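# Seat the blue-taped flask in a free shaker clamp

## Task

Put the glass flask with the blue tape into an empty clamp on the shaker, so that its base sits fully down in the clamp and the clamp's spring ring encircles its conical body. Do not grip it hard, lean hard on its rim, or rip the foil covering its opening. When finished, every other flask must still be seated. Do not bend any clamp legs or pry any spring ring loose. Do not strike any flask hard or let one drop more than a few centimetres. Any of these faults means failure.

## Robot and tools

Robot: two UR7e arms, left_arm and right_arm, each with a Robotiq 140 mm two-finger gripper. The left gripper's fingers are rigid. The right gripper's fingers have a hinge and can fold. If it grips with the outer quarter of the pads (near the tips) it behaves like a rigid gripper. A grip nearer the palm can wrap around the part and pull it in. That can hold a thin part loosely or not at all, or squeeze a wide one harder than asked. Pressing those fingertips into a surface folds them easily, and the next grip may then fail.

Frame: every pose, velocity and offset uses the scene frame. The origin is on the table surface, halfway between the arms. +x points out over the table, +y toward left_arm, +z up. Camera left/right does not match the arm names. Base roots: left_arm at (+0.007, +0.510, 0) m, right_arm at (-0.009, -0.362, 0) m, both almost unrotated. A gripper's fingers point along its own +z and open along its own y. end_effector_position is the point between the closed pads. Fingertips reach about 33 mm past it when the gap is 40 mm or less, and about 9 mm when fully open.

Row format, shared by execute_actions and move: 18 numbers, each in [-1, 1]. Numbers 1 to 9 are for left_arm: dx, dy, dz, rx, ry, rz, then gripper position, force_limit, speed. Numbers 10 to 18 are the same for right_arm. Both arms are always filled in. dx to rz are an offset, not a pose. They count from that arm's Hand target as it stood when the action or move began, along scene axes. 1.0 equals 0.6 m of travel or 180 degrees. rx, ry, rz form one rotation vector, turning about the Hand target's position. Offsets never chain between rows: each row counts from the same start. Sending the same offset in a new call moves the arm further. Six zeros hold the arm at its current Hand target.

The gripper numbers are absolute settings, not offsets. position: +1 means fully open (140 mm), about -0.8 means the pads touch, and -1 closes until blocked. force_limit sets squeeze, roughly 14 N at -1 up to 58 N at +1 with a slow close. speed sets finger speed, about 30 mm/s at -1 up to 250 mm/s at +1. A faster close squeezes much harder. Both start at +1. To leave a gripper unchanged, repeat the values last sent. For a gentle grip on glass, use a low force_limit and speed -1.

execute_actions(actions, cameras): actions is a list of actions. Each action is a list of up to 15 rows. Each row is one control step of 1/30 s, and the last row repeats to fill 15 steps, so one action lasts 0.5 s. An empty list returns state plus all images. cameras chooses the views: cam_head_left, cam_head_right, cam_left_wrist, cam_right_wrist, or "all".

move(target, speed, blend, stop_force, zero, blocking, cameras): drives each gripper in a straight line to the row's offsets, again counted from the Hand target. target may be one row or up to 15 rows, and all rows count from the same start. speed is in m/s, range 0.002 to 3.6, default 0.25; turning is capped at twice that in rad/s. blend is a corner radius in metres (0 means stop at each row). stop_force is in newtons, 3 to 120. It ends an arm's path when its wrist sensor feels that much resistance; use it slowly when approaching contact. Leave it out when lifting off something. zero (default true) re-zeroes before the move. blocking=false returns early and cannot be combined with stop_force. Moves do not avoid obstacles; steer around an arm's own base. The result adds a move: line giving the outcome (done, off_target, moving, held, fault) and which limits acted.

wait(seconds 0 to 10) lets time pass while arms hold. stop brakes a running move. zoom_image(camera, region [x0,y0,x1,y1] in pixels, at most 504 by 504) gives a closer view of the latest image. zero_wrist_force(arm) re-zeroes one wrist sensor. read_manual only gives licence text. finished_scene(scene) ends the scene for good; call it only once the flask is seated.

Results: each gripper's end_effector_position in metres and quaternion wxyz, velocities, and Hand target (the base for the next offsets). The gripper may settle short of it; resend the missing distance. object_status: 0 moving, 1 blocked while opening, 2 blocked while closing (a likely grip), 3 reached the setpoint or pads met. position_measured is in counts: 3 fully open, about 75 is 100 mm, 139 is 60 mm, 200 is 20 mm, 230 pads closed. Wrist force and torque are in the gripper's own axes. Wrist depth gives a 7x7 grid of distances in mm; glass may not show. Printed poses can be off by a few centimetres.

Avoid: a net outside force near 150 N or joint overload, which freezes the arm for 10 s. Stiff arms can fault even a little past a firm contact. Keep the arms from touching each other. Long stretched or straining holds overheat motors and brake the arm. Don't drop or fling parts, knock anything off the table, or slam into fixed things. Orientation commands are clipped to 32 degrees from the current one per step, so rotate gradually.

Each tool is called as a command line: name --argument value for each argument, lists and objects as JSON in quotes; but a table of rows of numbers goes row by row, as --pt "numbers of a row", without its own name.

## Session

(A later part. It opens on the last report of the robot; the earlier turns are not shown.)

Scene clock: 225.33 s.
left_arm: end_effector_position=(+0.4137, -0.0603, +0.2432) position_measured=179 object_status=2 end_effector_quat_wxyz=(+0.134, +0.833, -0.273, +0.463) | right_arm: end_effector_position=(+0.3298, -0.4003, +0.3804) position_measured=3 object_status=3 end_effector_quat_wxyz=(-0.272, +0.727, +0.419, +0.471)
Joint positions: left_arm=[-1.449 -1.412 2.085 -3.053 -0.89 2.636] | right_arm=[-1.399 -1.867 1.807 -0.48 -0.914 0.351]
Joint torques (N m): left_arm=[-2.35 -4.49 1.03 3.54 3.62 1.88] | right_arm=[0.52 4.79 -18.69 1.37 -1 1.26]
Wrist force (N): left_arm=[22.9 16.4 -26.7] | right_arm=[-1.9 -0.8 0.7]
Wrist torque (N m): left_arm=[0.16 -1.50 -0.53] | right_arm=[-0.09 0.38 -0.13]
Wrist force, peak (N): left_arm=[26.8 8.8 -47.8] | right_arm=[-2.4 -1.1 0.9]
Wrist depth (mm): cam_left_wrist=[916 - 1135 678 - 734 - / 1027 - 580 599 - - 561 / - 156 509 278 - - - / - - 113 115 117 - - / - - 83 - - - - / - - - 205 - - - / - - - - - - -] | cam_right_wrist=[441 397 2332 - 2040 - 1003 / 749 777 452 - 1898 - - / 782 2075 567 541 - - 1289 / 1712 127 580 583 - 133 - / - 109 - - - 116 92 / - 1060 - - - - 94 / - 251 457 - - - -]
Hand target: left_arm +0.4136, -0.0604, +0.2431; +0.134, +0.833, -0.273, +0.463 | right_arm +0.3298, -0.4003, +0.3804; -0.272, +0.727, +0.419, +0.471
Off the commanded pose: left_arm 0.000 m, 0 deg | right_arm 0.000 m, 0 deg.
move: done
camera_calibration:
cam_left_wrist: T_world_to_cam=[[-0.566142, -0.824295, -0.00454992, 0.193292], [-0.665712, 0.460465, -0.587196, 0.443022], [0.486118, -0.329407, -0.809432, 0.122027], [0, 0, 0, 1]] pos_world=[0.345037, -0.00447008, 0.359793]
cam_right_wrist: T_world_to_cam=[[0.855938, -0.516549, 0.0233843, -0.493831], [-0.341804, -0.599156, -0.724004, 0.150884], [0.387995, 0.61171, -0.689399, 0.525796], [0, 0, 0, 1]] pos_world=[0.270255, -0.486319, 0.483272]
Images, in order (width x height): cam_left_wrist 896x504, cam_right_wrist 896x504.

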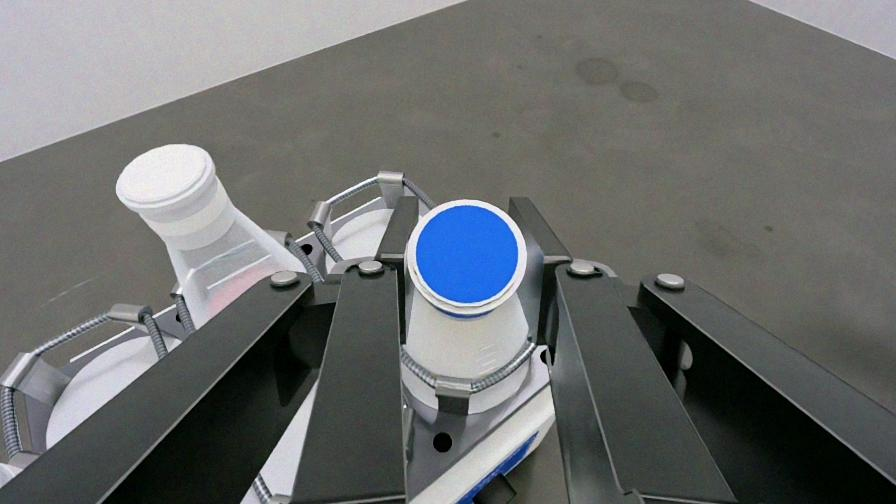

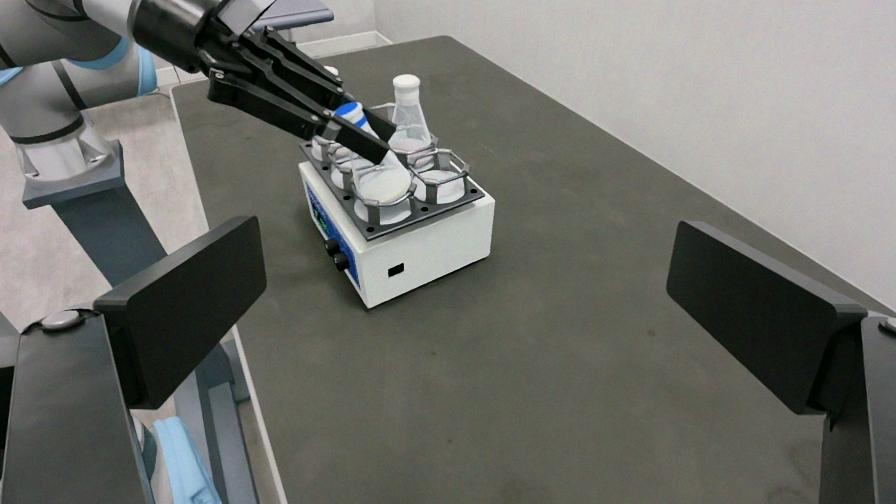

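move --target '[0.0137,-0.0096,-0.002,0,0,0,-1,-1,-1,0,0,0,0,0,0,1,1,1]' --speed 0.015 --stop_force 35 --cameras '["cam_right_wrist","cam_left_wrist"]'

zoom_image --camera "cam_right_wrist" --region '[345, 120, 425, 230]'

zoom_image --camera "cam_left_wrist" --region '[390, 320, 560, 460]'

Scene clock: 228.07 s.
left_arm: end_effector_position=(+0.4218, -0.0661, +0.2419) position_measured=179 object_status=2 end_effector_quat_wxyz=(+0.134, +0.833, -0.273, +0.463) | right_arm: end_effector_position=(+0.3298, -0.4003, +0.3804) position_measured=3 object_status=3 end_effector_quat_wxyz=(-0.272, +0.727, +0.419, +0.471)
Joint positions: left_arm=[-1.432 -1.389 2.062 -3.063 -0.902 2.65] | right_arm=[-1.399 -1.867 1.807 -0.48 -0.914 0.351]
Joint torques (N m): left_arm=[-4.62 -14.34 -0.09 5.38 2.25 -1.22] | right_arm=[0.57 4.59 -17.99 1.38 -1.12 0.96]
Wrist force (N): left_arm=[21.6 9.8 -35.3] | right_arm=[-1.8 -0.9 0.7]
Wrist torque (N m): left_arm=[0.03 -1.65 -0.75] | right_arm=[-0.13 0.36 -0.13]
Wrist force, peak (N): left_arm=[28.0 10.9 -50.6] | right_arm=[-2.3 -1.2 0.8]
Wrist depth (mm): cam_left_wrist=[923 - - - - - - / 976 - - - 535 - 580 / 515 147 - - 505 - 479 / 429 - 226 111 428 427 430 / 404 - 83 108 - 386 - / - - - 185 - - - / - - - - - - -] | cam_right_wrist=[438 394 2332 - - 1243 - / 753 2288 443 - - 1166 - / 795 2148 594 575 - - 1134 / 1724 122 556 576 - 133 1200 / - 109 - - - 116 92 / - - - - - - 94 / - 261 - 460 - - -]
Hand target: left_arm +0.4218, -0.0661, +0.2419; +0.134, +0.833, -0.273, +0.463 | right_arm +0.3298, -0.4003, +0.3804; -0.272, +0.727, +0.419, +0.471
Off the commanded pose: left_arm 0.000 m, 0 deg | right_arm 0.000 m, 0 deg.
move: done
camera_calibration:
cam_left_wrist: T_world_to_cam=[[-0.566247, -0.824222, -0.0047483, 0.1932], [-0.66561, 0.460661, -0.587158, 0.450275], [0.486136, -0.329316, -0.809459, 0.115131], [0, 0, 0, 1]] pos_world=[0.353137, -0.0102699, 0.358494]
cam_right_wrist: T_world_to_cam=[[0.855938, -0.516549, 0.0233843, -0.493831], [-0.341804, -0.599156, -0.724004, 0.150884], [0.387995, 0.61171, -0.689399, 0.525796], [0, 0, 0, 1]] pos_world=[0.270255, -0.486319, 0.483272]
Images, in order (width x height): cam_left_wrist 896x504, cam_right_wrist 896x504.

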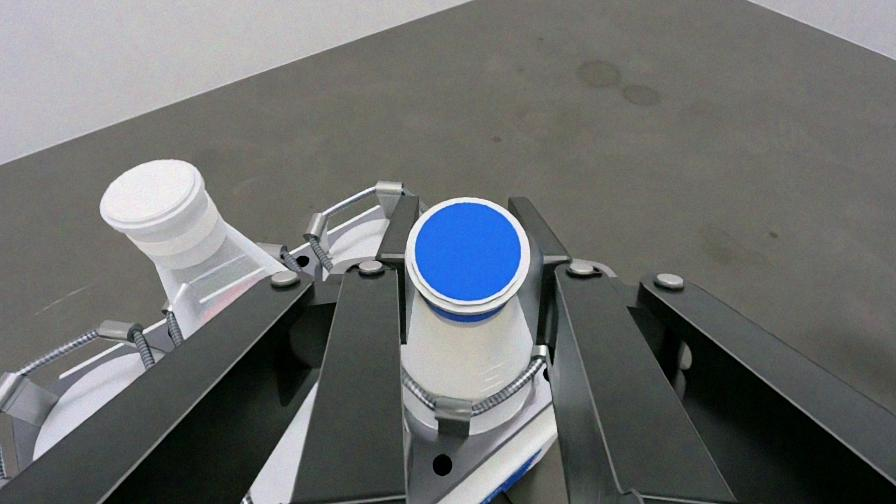

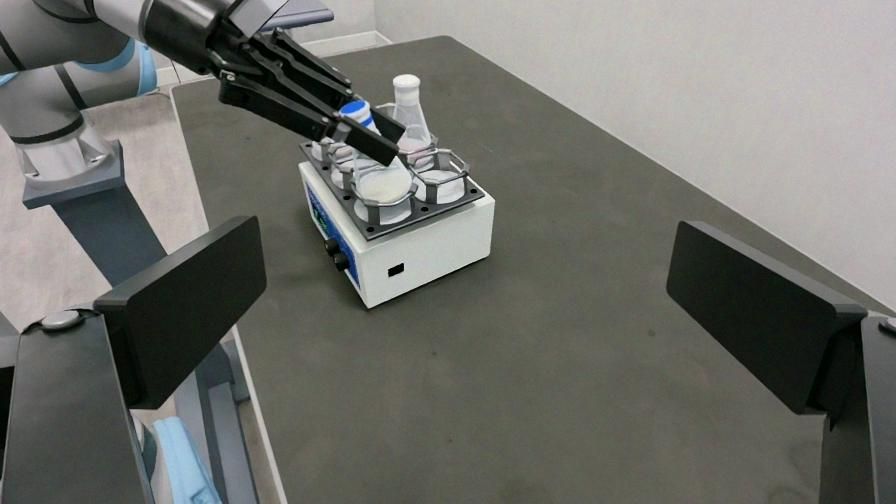

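Scaled by 4.582 from the camera's 896x504 image, which has a finer 1280x720 frame.

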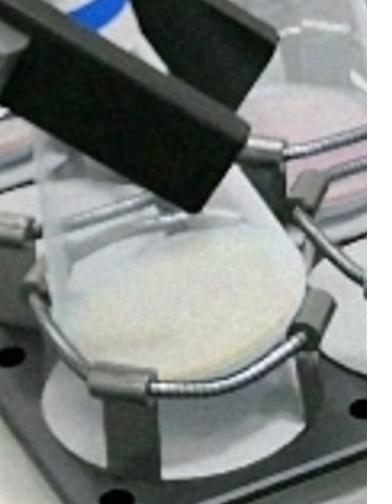

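Scaled by 2.965 from the camera's 896x504 image, which has a finer 1280x720 frame.

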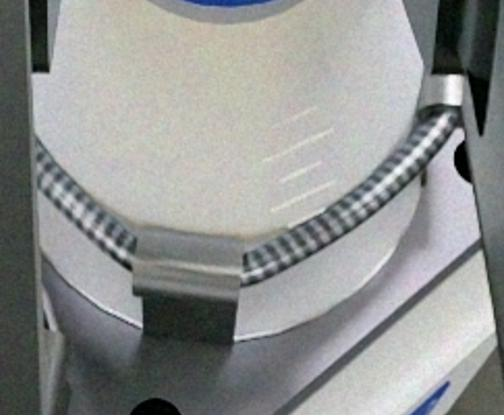

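move --target '[0.0096,-0.0067,-0.006,0,0,0,-1,-1,-1,0,0,0,0,0,0,1,1,1]' --speed 0.012 --stop_force 30 --cameras '["cam_right_wrist","cam_left_wrist"]'

zoom_image --camera "cam_right_wrist" --region '[345, 120, 425, 230]'

zoom_image --camera "cam_left_wrist" --region '[390, 320, 560, 460]'

Scene clock: 230.83 s.
left_arm: end_effector_position=(+0.4275, -0.0701, +0.2383) position_measured=179 object_status=2 end_effector_quat_wxyz=(+0.134, +0.833, -0.273, +0.463) | right_arm: end_effector_position=(+0.3298, -0.4003, +0.3804) position_measured=3 object_status=3 end_effector_quat_wxyz=(-0.272, +0.727, +0.419, +0.471)
Joint positions: left_arm=[-1.421 -1.368 2.049 -3.076 -0.91 2.66] | right_arm=[-1.399 -1.867 1.807 -0.48 -0.914 0.351]
Joint torques (N m): left_arm=[-6.8 -23.03 -4.66 2.5 3.02 -1.35] | right_arm=[0.65 4.55 -18.93 1.18 -1.16 0.91]
Wrist force (N): left_arm=[16.2 10.4 -20.8] | right_arm=[-2.0 -1.0 0.9]
Wrist torque (N m): left_arm=[0.23 -1.59 -0.63] | right_arm=[-0.13 0.39 -0.12]
Wrist force, peak (N): left_arm=[22.3 6.2 -44.3] | right_arm=[-2.2 -1.1 1.3]
Wrist depth (mm): cam_left_wrist=[923 - - 690 678 - - / - - - - 562 - - / - 141 - 494 - 485 - / - 147 221 105 430 432 440 / 394 - 83 - - 381 397 / - - - - - - - / - - - - - - -] | cam_right_wrist=[430 395 2288 - - 1391 - / 756 2449 443 - - 1466 - / 787 2007 586 559 - - 1155 / 1774 122 559 - - 133 1113 / - 109 - - - 116 92 / - 1038 - - 510 - 95 / - 249 - - - - -]
Hand target: left_arm +0.4275, -0.0701, +0.2383; +0.134, +0.833, -0.273, +0.463 | right_arm +0.3298, -0.4003, +0.3804; -0.272, +0.727, +0.419, +0.471
Off the commanded pose: left_arm 0.000 m, 0 deg | right_arm 0.000 m, 0 deg.
move: done
camera_calibration:
cam_left_wrist: T_world_to_cam=[[-0.566247, -0.824222, -0.0047483, 0.193114], [-0.66561, 0.460661, -0.587158, 0.453798], [0.486136, -0.329316, -0.809459, 0.108129], [0, 0, 0, 1]] pos_world=[0.358837, -0.0142699, 0.354894]
cam_right_wrist: T_world_to_cam=[[0.855938, -0.516549, 0.0233843, -0.493831], [-0.341804, -0.599156, -0.724004, 0.150884], [0.387995, 0.61171, -0.689399, 0.525796], [0, 0, 0, 1]] pos_world=[0.270255, -0.486319, 0.483272]
Images, in order (width x height): cam_left_wrist 896x504, cam_right_wrist 896x504.

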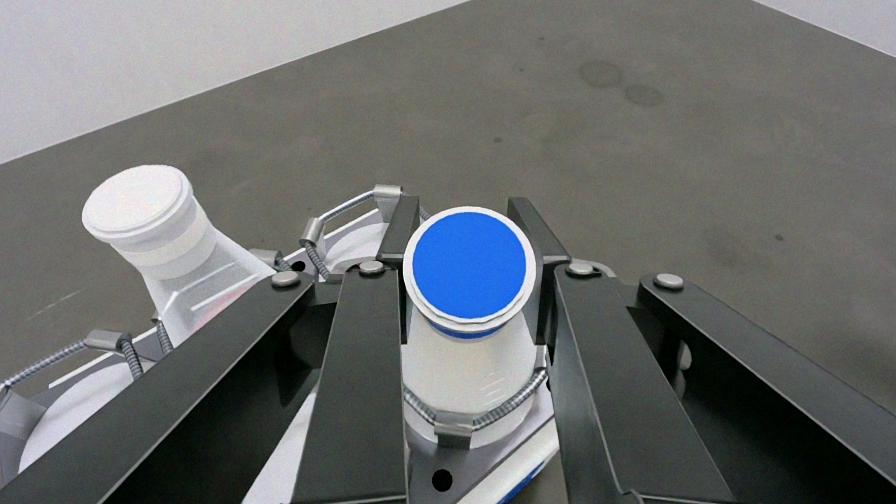

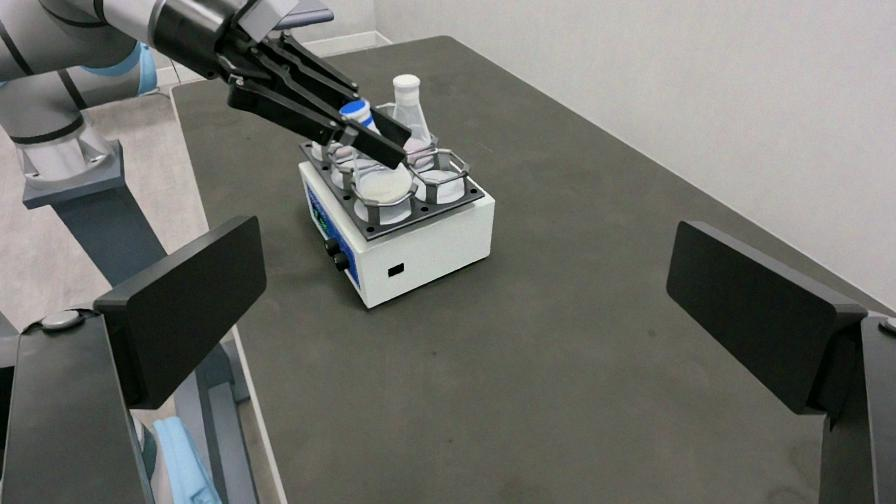

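Scaled by 4.582 from the camera's 896x504 image, which has a finer 1280x720 frame.

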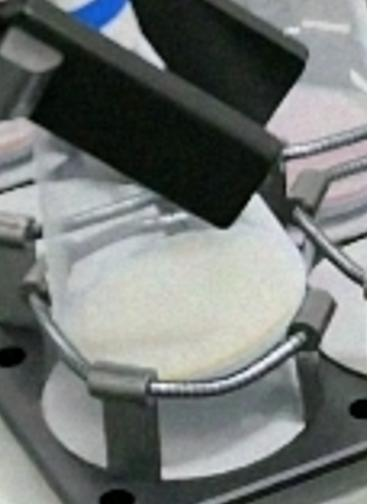

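Scaled by 2.965 from the camera's 896x504 image, which has a finer 1280x720 frame.

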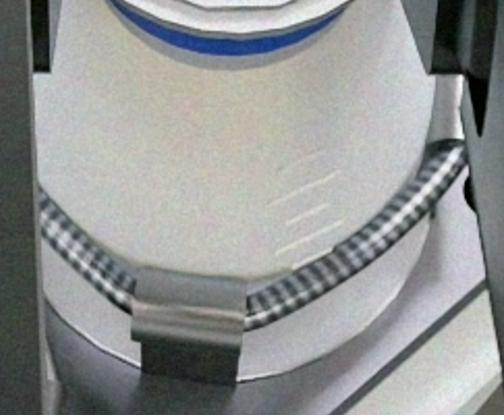

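move --target '[0.0,0.0,-0.06,0,0,0,-1,-1,-1,0,0,0,0,0,0,1,1,1]' --speed 0.01 --stop_force 22 --cameras '["cam_right_wrist","cam_left_wrist"]'

zoom_image --camera "cam_right_wrist" --region '[345, 90, 425, 230]'

zoom_image --camera "cam_left_wrist" --region '[390, 320, 560, 460]'

Scene clock: 235.20 s.
left_arm: end_effector_position=(+0.4275, -0.0702, +0.2231) position_measured=179 object_status=2 end_effector_quat_wxyz=(+0.134, +0.833, -0.273, +0.463) | right_arm: end_effector_position=(+0.3298, -0.4003, +0.3804) position_measured=3 object_status=3 end_effector_quat_wxyz=(-0.272, +0.727, +0.419, +0.471)
Joint positions: left_arm=[-1.421 -1.342 2.066 -3.119 -0.91 2.66] | right_arm=[-1.399 -1.867 1.807 -0.48 -0.914 0.351]
Joint torques (N m): left_arm=[5.01 -20.34 -10.09 3.39 4.99 -1.07] | right_arm=[0.7 3.79 -19.36 1.34 -1.18 1.18]
Wrist force (N): left_arm=[21.5 18.8 -25.2] | right_arm=[-2.2 -1.0 1.0]
Wrist torque (N m): left_arm=[-0.11 -1.82 -0.87] | right_arm=[-0.13 0.43 -0.13]
Wrist force, peak (N): left_arm=[30.1 18.6 -40.8] | right_arm=[-2.3 -1.0 1.1]
Wrist depth (mm): cam_left_wrist=[- - - - 706 652 - / - 561 - - - - - / - 148 475 476 - - 482 / - 147 208 103 113 - - / 382 - 83 91 - - - / - - - 157 - - - / - - - - - - -] | cam_right_wrist=[426 396 2310 1466 - 1309 1108 / 738 790 448 1046 - 1269 1177 / 777 2093 567 556 - - - / 1774 122 - - - 133 1144 / - 109 - - - 116 92 / - 282 - - - - 94 / - 252 - - - 462 -]
Hand target: left_arm +0.4275, -0.0702, +0.2231; +0.134, +0.833, -0.273, +0.463 (not the last commanded pose) | right_arm +0.3298, -0.4003, +0.3804; -0.272, +0.727, +0.419, +0.471
Off the commanded pose: left_arm 0.021 m, 0 deg | right_arm 0.000 m, 0 deg.
move: contact (left_arm)
camera_calibration:
cam_left_wrist: T_world_to_cam=[[-0.566343, -0.824157, -0.00445605, 0.192896], [-0.665619, 0.460574, -0.587215, 0.44494], [0.48601, -0.3296, -0.809418, 0.095819], [0, 0, 0, 1]] pos_world=[0.358837, -0.0143694, 0.339693]
cam_right_wrist: T_world_to_cam=[[0.855938, -0.516549, 0.0233843, -0.493831], [-0.341804, -0.599156, -0.724004, 0.150884], [0.387995, 0.61171, -0.689399, 0.525796], [0, 0, 0, 1]] pos_world=[0.270255, -0.486319, 0.483272]
Images, in order (width x height): cam_left_wrist 896x504, cam_right_wrist 896x504.

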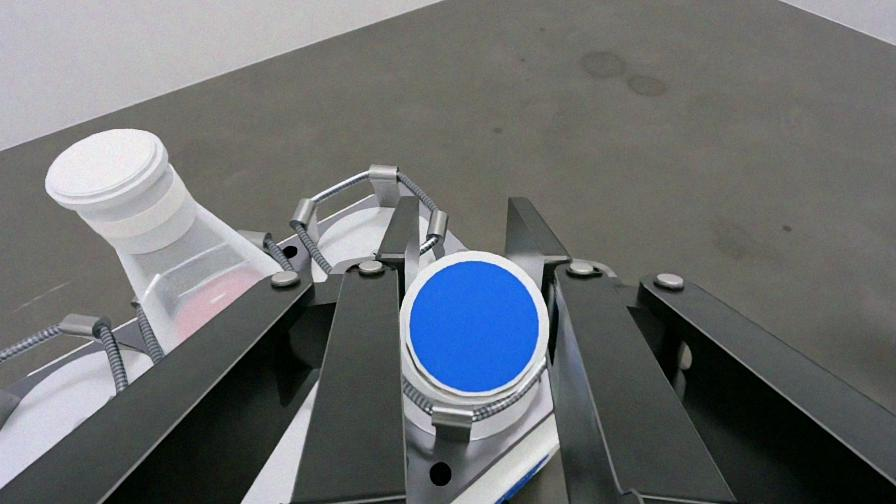

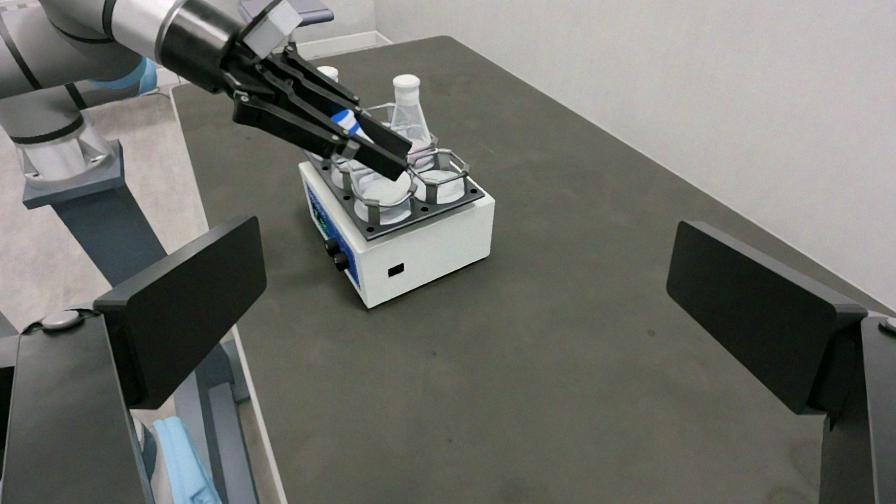

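Scaled by 3.600 from the camera's 896x504 image, which has a finer 1280x720 frame.

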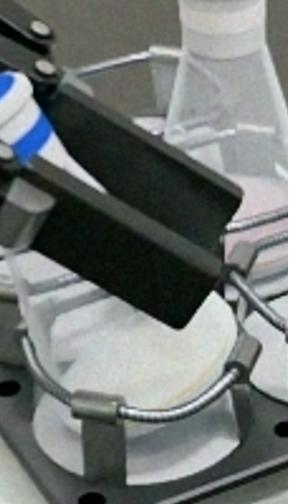

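Scaled by 2.965 from the camera's 896x504 image, which has a finer 1280x720 frame.

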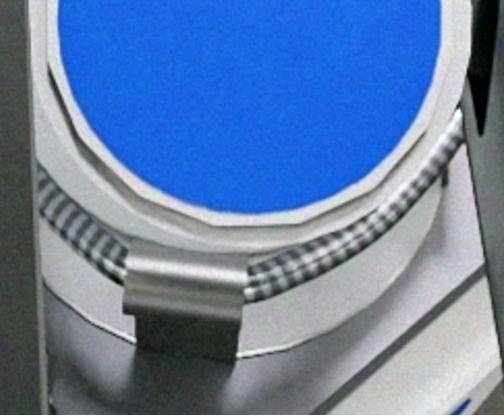

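move --pt "0 0 0.006 0 0 0 -1 -1 -1 0 0 0 0 0 0 1 1 1" --pt "0 0 0.006 0 0 0 -0.2 -1 -1 0 0 0 0 0 0 1 1 1" --speed 0.03 --cameras '["cam_right_wrist","cam_left_wrist"]'

zoom_image --camera "cam_right_wrist" --region '[330, 80, 430, 230]'

zoom_image --camera "cam_left_wrist" --region '[300, 150, 620, 504]'

Scene clock: 240.83 s.
left_arm: end_effector_position=(+0.4275, -0.0702, +0.2267) position_measured=154 object_status=0 end_effector_quat_wxyz=(+0.134, +0.833, -0.273, +0.463) | right_arm: end_effector_position=(+0.3298, -0.4003, +0.3804) position_measured=3 object_status=3 end_effector_quat_wxyz=(-0.272, +0.727, +0.419, +0.471)
Joint positions: left_arm=[-1.421 -1.348 2.062 -3.109 -0.91 2.66] | right_arm=[-1.399 -1.867 1.807 -0.48 -0.914 0.351]
Joint torques (N m): left_arm=[7.11 -23.49 -11.91 -5.45 -0.85 -0.38] | right_arm=[1.72 3.79 -18.41 1.46 -1.01 1.01]
Wrist force (N): left_arm=[6.3 -0.3 1.3] | right_arm=[-2.1 -0.9 0.8]
Wrist torque (N m): left_arm=[0.00 -1.40 -0.21] | right_arm=[-0.11 0.43 -0.13]
Wrist force, peak (N): left_arm=[21.6 18.9 -25.6] | right_arm=[-2.4 -0.9 0.9]
Wrist depth (mm): cam_left_wrist=[1001 1114 694 - - - 636 / 1022 - 558 - 553 - 555 / 125 137 - - - - - / - 146 131 147 121 - 410 / - 82 - 93 95 - 367 / - - - 161 - - - / - - - 183 - - -] | cam_right_wrist=[425 397 2633 2007 - 1360 - / 742 976 450 - - - 1016 / 792 2148 547 543 - - - / 1677 127 572 - - 133 1269 / - 109 579 - - 116 92 / - 1353 502 - - - 94 / - 249 466 - - - -]
Hand target: left_arm +0.4275, -0.0702, +0.2267; +0.134, +0.833, -0.273, +0.463 | right_arm +0.3298, -0.4003, +0.3804; -0.272, +0.727, +0.419, +0.471
Off the commanded pose: left_arm 0.000 m, 0 deg | right_arm 0.000 m, 0 deg.
move: done
camera_calibration:
cam_left_wrist: T_world_to_cam=[[-0.566314, -0.824177, -0.00450063, 0.192999], [-0.665589, 0.460551, -0.587269, 0.447015], [0.486086, -0.329583, -0.809379, 0.0987254], [0, 0, 0, 1]] pos_world=[0.358837, -0.0142695, 0.343293]
cam_right_wrist: T_world_to_cam=[[0.855938, -0.516549, 0.0233843, -0.493831], [-0.341804, -0.599156, -0.724004, 0.150884], [0.387995, 0.61171, -0.689399, 0.525796], [0, 0, 0, 1]] pos_world=[0.270255, -0.486319, 0.483272]
Images, in order (width x height): cam_left_wrist 896x504, cam_right_wrist 896x504.

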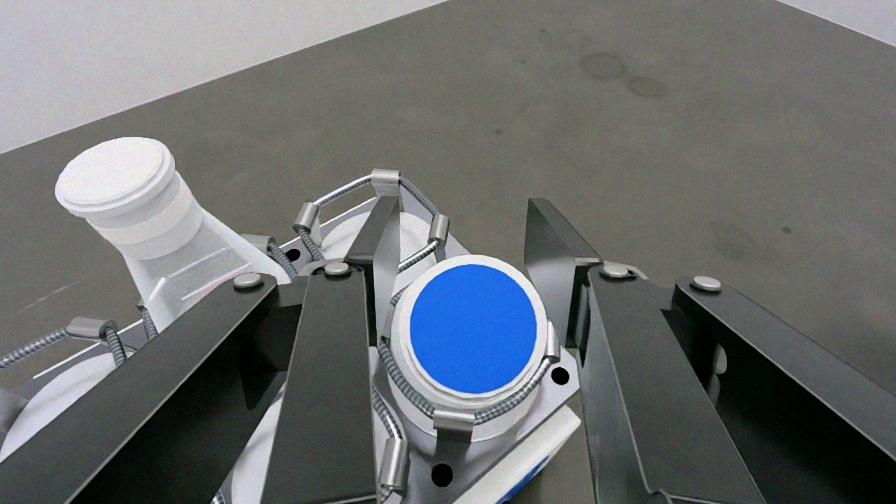

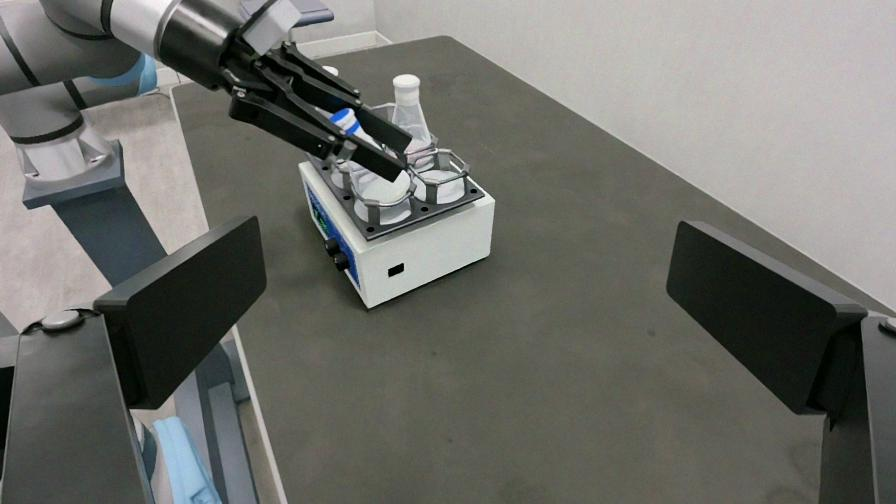

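Scaled by 3.360 from the camera's 896x504 image, which has a finer 1280x720 frame.

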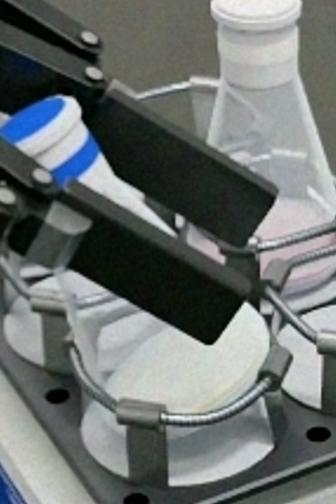

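Scaled by 1.424 from the camera's 896x504 image, which has a finer 1280x720 frame.

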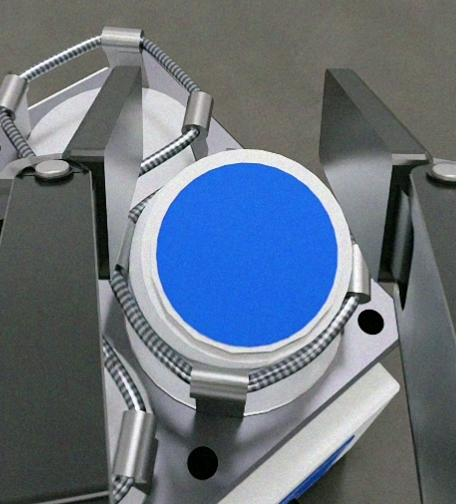

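move --pt "-0.0369 0.0258 0.0317 0 0 0 -0.2 -1 -1 0 0 0 0 0 0 1 1 1" --pt "-0.0369 0.0258 0.0317 -0.08 -0.114 0 -0.2 -1 -1 0 0 0 0 0 0 1 1 1" --speed 0.08 --cameras '["cam_right_wrist","cam_left_wrist"]'

zoom_image --camera "cam_right_wrist" --region '[330, 80, 430, 230]'

zoom_image --camera "cam_left_wrist" --region '[300, 150, 620, 504]'

Scene clock: 248.20 s.
left_arm: end_effector_position=(+0.4053, -0.0548, +0.2457) position_measured=154 object_status=3 end_effector_quat_wxyz=(+0.187, +0.714, -0.233, +0.634) | right_arm: end_effector_position=(+0.3298, -0.4003, +0.3804) position_measured=3 object_status=3 end_effector_quat_wxyz=(-0.272, +0.727, +0.419, +0.471)
Joint positions: left_arm=[-1.552 -1.089 2.197 -4.034 -0.639 2.996] | right_arm=[-1.399 -1.867 1.807 -0.48 -0.914 0.351]
Joint torques (N m): left_arm=[7.37 -31.36 -4.24 -4.13 -1.14 0.2] | right_arm=[1.51 5.28 -19.46 1.2 -1.16 0.82]
Wrist force (N): left_arm=[6.4 0.4 1.4] | right_arm=[-2.0 -0.9 1.0]
Wrist torque (N m): left_arm=[0.01 -1.50 -0.05] | right_arm=[-0.12 0.40 -0.13]
Wrist force, peak (N): left_arm=[6.7 0.3 1.5] | right_arm=[-2.4 -0.9 1.1]
Wrist depth (mm): cam_left_wrist=[- - - 1379 1636 1731 1363 / 934 - 1303 1520 1706 - - / - 1168 1464 - - - 1438 / 1031 174 - 125 123 - 646 / - - - 212 - - 487 / - - - - - - - / - - - 178 - - -] | cam_right_wrist=[638 2075 2424 - - - 1065 / 440 444 485 - 2111 - 1093 / 505 1991 548 553 - - - / 1800 122 594 531 - 132 - / - 109 548 - - 116 92 / - 280 515 - 555 - 94 / - 251 458 - - 453 -]
Hand target: left_arm +0.4054, -0.0547, +0.2457; +0.186, +0.714, -0.233, +0.634 | right_arm +0.3298, -0.4003, +0.3804; -0.272, +0.727, +0.419, +0.471
Off the commanded pose: left_arm 0.000 m, 0 deg | right_arm 0.000 m, 0 deg.
move: done
camera_calibration:
cam_left_wrist: T_world_to_cam=[[-0.565681, -0.824624, 0.0000970252, 0.191729], [-0.399483, 0.273937, -0.874856, 0.388911], [0.7214, -0.494928, -0.484384, -0.0542961], [0, 0, 0, 1]] pos_world=[0.30299, 0.0246945, 0.313922]
cam_right_wrist: T_world_to_cam=[[0.855938, -0.516549, 0.0233843, -0.493831], [-0.341804, -0.599156, -0.724004, 0.150884], [0.387995, 0.61171, -0.689399, 0.525796], [0, 0, 0, 1]] pos_world=[0.270255, -0.486319, 0.483272]
Images, in order (width x height): cam_left_wrist 896x504, cam_right_wrist 896x504.

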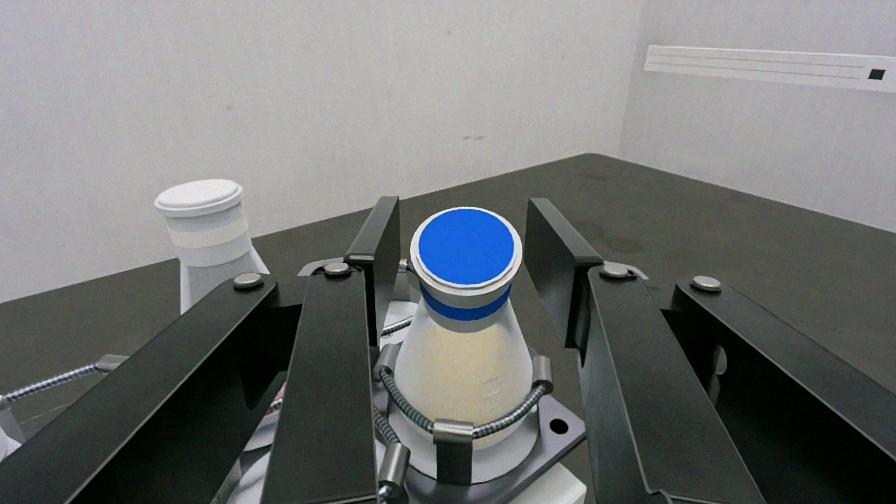

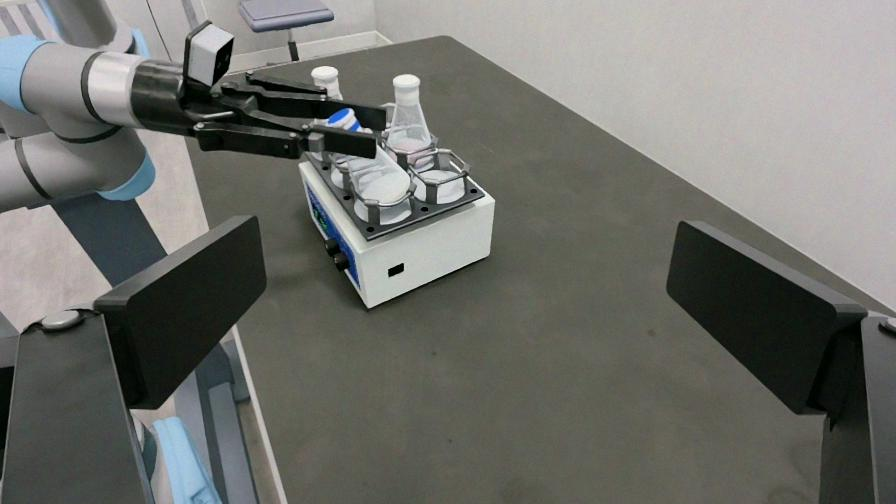

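Scaled by 3.360 from the camera's 896x504 image, which has a finer 1280x720 frame.

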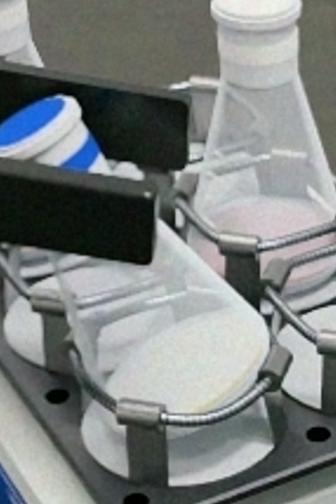

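Scaled by 1.424 from the camera's 896x504 image, which has a finer 1280x720 frame.

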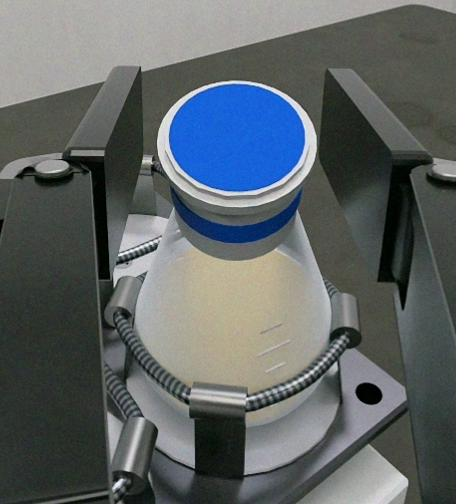

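move --pt "-0.008 0.0056 -0.01 0 0 0 -0.2 -1 -1 0 0 0 0 0 0 1 1 1" --pt "-0.008 0.0056 -0.01 0 0 0 -1 -1 -1 0 0 0 0 0 0 1 1 1" --speed 0.05 --cameras '["cam_right_wrist","cam_left_wrist"]'

zoom_image --camera "cam_right_wrist" --region '[330, 80, 430, 230]'

zoom_image --camera "cam_left_wrist" --region '[300, 150, 620, 504]'

Scene clock: 251.37 s.
left_arm: end_effector_position=(+0.4006, -0.0513, +0.2397) position_measured=180 object_status=0 end_effector_quat_wxyz=(+0.186, +0.714, -0.233, +0.634) | right_arm: end_effector_position=(+0.3298, -0.4003, +0.3804) position_measured=3 object_status=3 end_effector_quat_wxyz=(-0.272, +0.727, +0.419, +0.471)
Joint positions: left_arm=[-1.564 -1.08 2.213 -4.055 -0.627 2.992] | right_arm=[-1.399 -1.867 1.807 -0.48 -0.914 0.351]
Joint torques (N m): left_arm=[8.24 -37.04 -16.16 -0.92 -1.19 1.11] | right_arm=[2.63 5.17 -19.96 1.3 -1.11 0.77]
Wrist force (N): left_arm=[5.6 -2.2 -2.0] | right_arm=[-1.9 -1.0 0.9]
Wrist torque (N m): left_arm=[-0.18 -1.45 -0.30] | right_arm=[-0.13 0.38 -0.12]
Wrist force, peak (N): left_arm=[6.0 -3.6 -1.3] | right_arm=[-2.3 -1.1 0.9]
Wrist depth (mm): cam_left_wrist=[- 1001 - 1248 1403 1706 1473 / - - 1223 - 1379 - - / 997 - - 133 - 909 - / - - - 124 115 629 - / - - 83 209 - 478 501 / - - - 199 - - - / - - - - - - -] | cam_right_wrist=[664 768 2226 - - 1424 - / 444 446 483 - - - - / 506 1869 583 533 - - - / 1800 122 675 611 - 133 - / - 109 - 603 - 116 92 / - 277 - - - - 94 / - 249 - - - - -]
Hand target: left_arm +0.4006, -0.0514, +0.2397; +0.186, +0.714, -0.233, +0.634 | right_arm +0.3298, -0.4003, +0.3804; -0.272, +0.727, +0.419, +0.471
Off the commanded pose: left_arm 0.000 m, 0 deg | right_arm 0.000 m, 0 deg.
move: done
camera_calibration:
cam_left_wrist: T_world_to_cam=[[-0.565488, -0.824757, 0.0000648621, 0.19183], [-0.399541, 0.273874, -0.874848, 0.38087], [0.721519, -0.494742, -0.484397, -0.0521654], [0, 0, 0, 1]] pos_world=[0.298289, 0.028094, 0.307922]
cam_right_wrist: T_world_to_cam=[[0.855938, -0.516549, 0.0233843, -0.493831], [-0.341804, -0.599156, -0.724004, 0.150884], [0.387995, 0.61171, -0.689399, 0.525796], [0, 0, 0, 1]] pos_world=[0.270255, -0.486319, 0.483272]
Images, in order (width x height): cam_left_wrist 896x504, cam_right_wrist 896x504.

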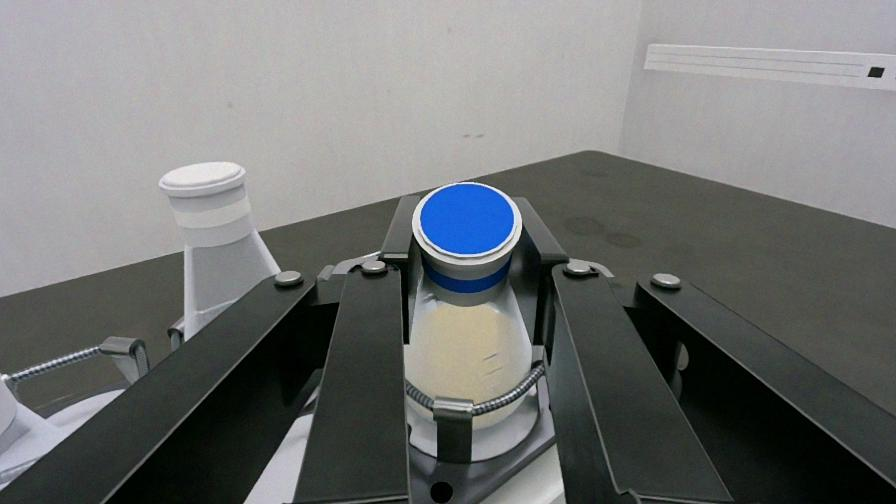

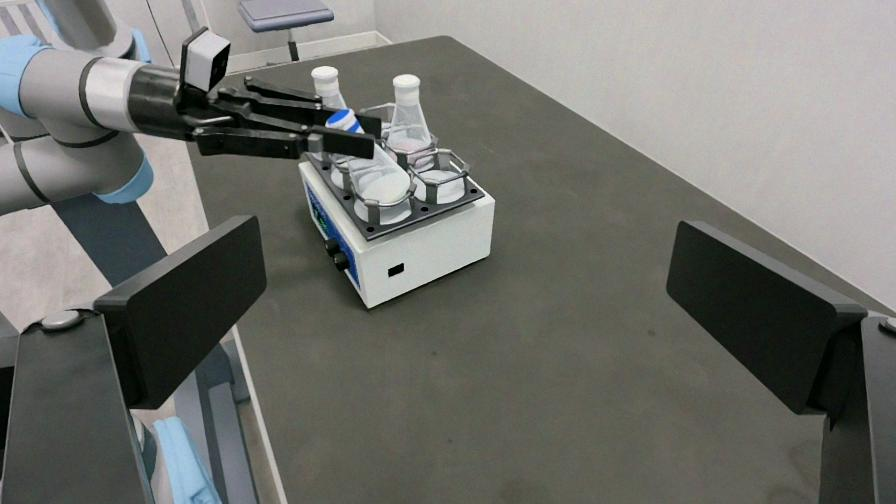

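Scaled by 3.360 from the camera's 896x504 image, which has a finer 1280x720 frame.

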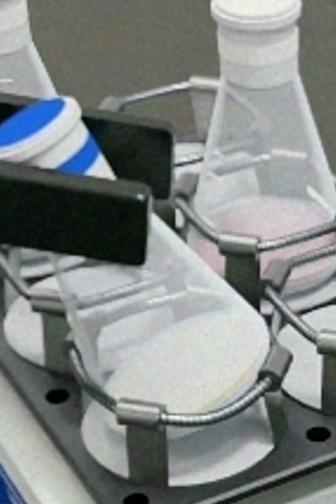

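Scaled by 1.424 from the camera's 896x504 image, which has a finer 1280x720 frame.

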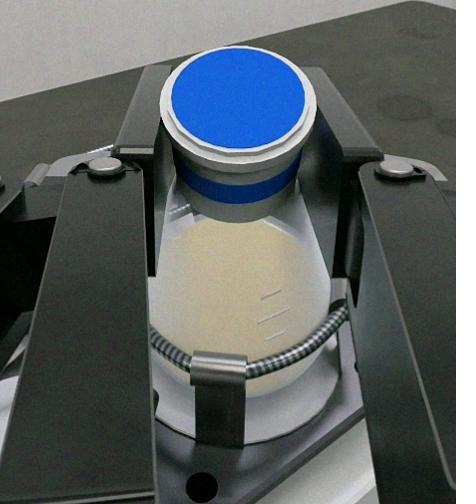

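move --target '[0.0164,-0.0115,0.001,0.032,0.0455,0,-1,-1,-1,0,0,0,0,0,0,1,1,1]' --speed 0.04 --cameras '["cam_right_wrist","cam_left_wrist"]'

zoom_image --camera "cam_right_wrist" --region '[330, 80, 430, 230]'

zoom_image --camera "cam_left_wrist" --region '[300, 150, 620, 504]'

Scene clock: 256.97 s.
left_arm: end_effector_position=(+0.4105, -0.0582, +0.2404) position_measured=180 object_status=2 end_effector_quat_wxyz=(+0.167, +0.766, -0.250, +0.569) | right_arm: end_effector_position=(+0.3298, -0.4003, +0.3804) position_measured=3 object_status=3 end_effector_quat_wxyz=(-0.272, +0.727, +0.419, +0.471)
Joint positions: left_arm=[-1.517 -1.241 2.197 -3.628 -0.719 2.808] | right_arm=[-1.399 -1.867 1.807 -0.48 -0.914 0.351]
Joint torques (N m): left_arm=[-0.82 0.23 5.19 6.91 2.11 2.17] | right_arm=[1.66 4.15 -20.01 1.29 -1 1.12]
Wrist force (N): left_arm=[37.0 8.6 -47.0] | right_arm=[-2.0 -1.1 0.8]
Wrist torque (N m): left_arm=[-0.47 -1.98 -0.88] | right_arm=[-0.15 0.40 -0.12]
Wrist force, peak (N): left_arm=[37.3 5.7 -48.6] | right_arm=[-2.3 -1.3 0.7]
Wrist depth (mm): cam_left_wrist=[- 1009 - 1163 - - - / - 992 - - 746 869 - / - 158 - - - 641 650 / - - - 119 501 495 - / - - 83 - - - 434 / - - - 197 - - - / - - - - - - -] | cam_right_wrist=[401 416 - - - 1296 1065 / 475 437 465 - - 1407 1134 / 780 2040 593 562 - - 1230 / 1737 122 579 611 - 133 - / - 109 593 617 629 116 92 / - 991 - - - - 95 / - 258 - 471 - - -]
Hand target: left_arm +0.4104, -0.0583, +0.2403; +0.167, +0.766, -0.250, +0.568 | right_arm +0.3298, -0.4003, +0.3804; -0.272, +0.727, +0.419, +0.471
Off the commanded pose: left_arm 0.000 m, 0 deg | right_arm 0.000 m, 0 deg.
move: done
camera_calibration:
cam_left_wrist: T_world_to_cam=[[-0.565526, -0.824728, -0.00177374, 0.19226], [-0.517968, 0.356849, -0.777411, 0.417343], [0.641786, -0.438728, -0.62899, 0.00826152], [0, 0, 0, 1]] pos_world=[0.319596, 0.0132588, 0.329984]
cam_right_wrist: T_world_to_cam=[[0.855938, -0.516549, 0.0233843, -0.493831], [-0.341804, -0.599156, -0.724004, 0.150884], [0.387995, 0.61171, -0.689399, 0.525796], [0, 0, 0, 1]] pos_world=[0.270255, -0.486319, 0.483272]
Images, in order (width x height): cam_left_wrist 896x504, cam_right_wrist 896x504.

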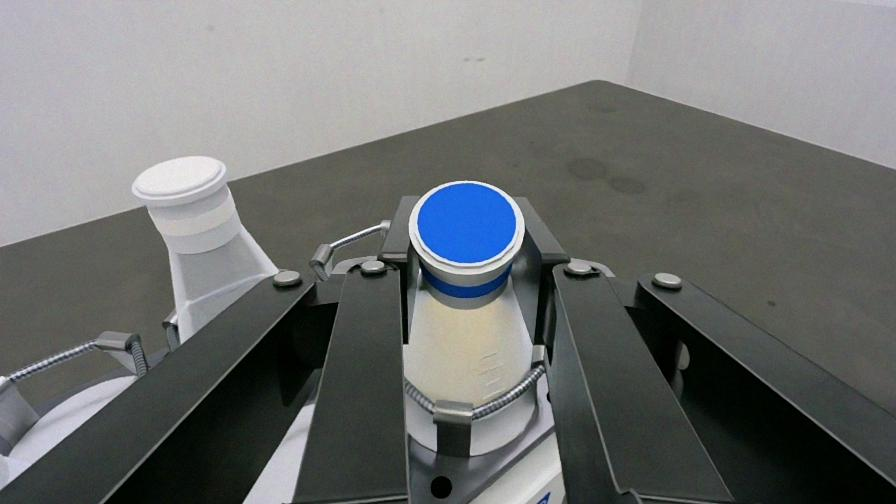

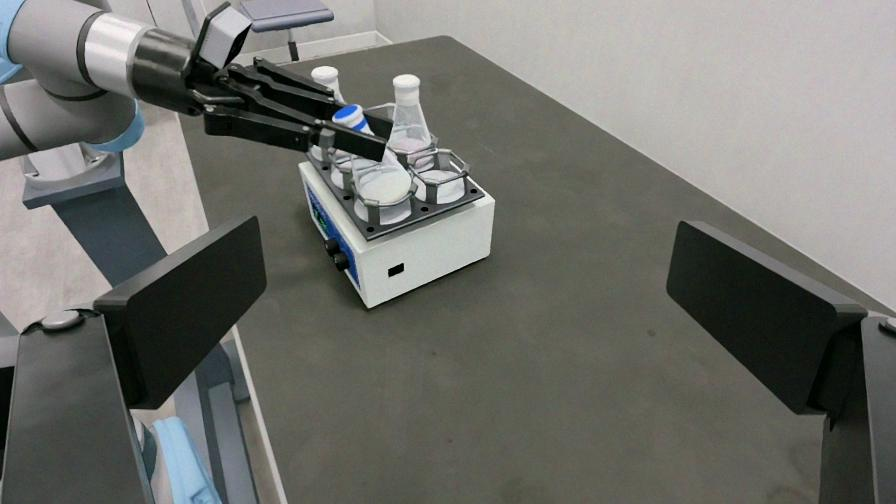

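Scaled by 3.360 from the camera's 896x504 image, which has a finer 1280x720 frame.

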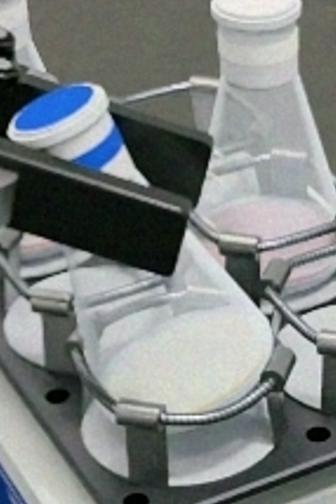

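Scaled by 1.424 from the camera's 896x504 image, which has a finer 1280x720 frame.

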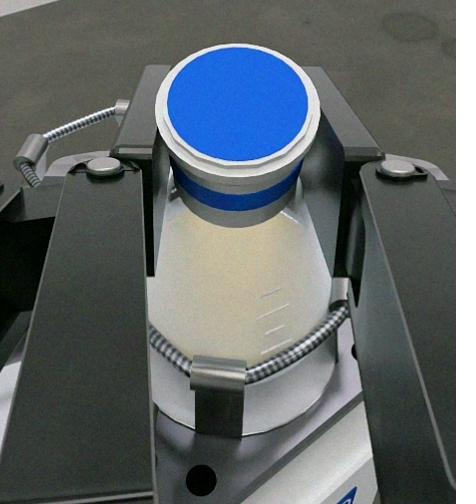

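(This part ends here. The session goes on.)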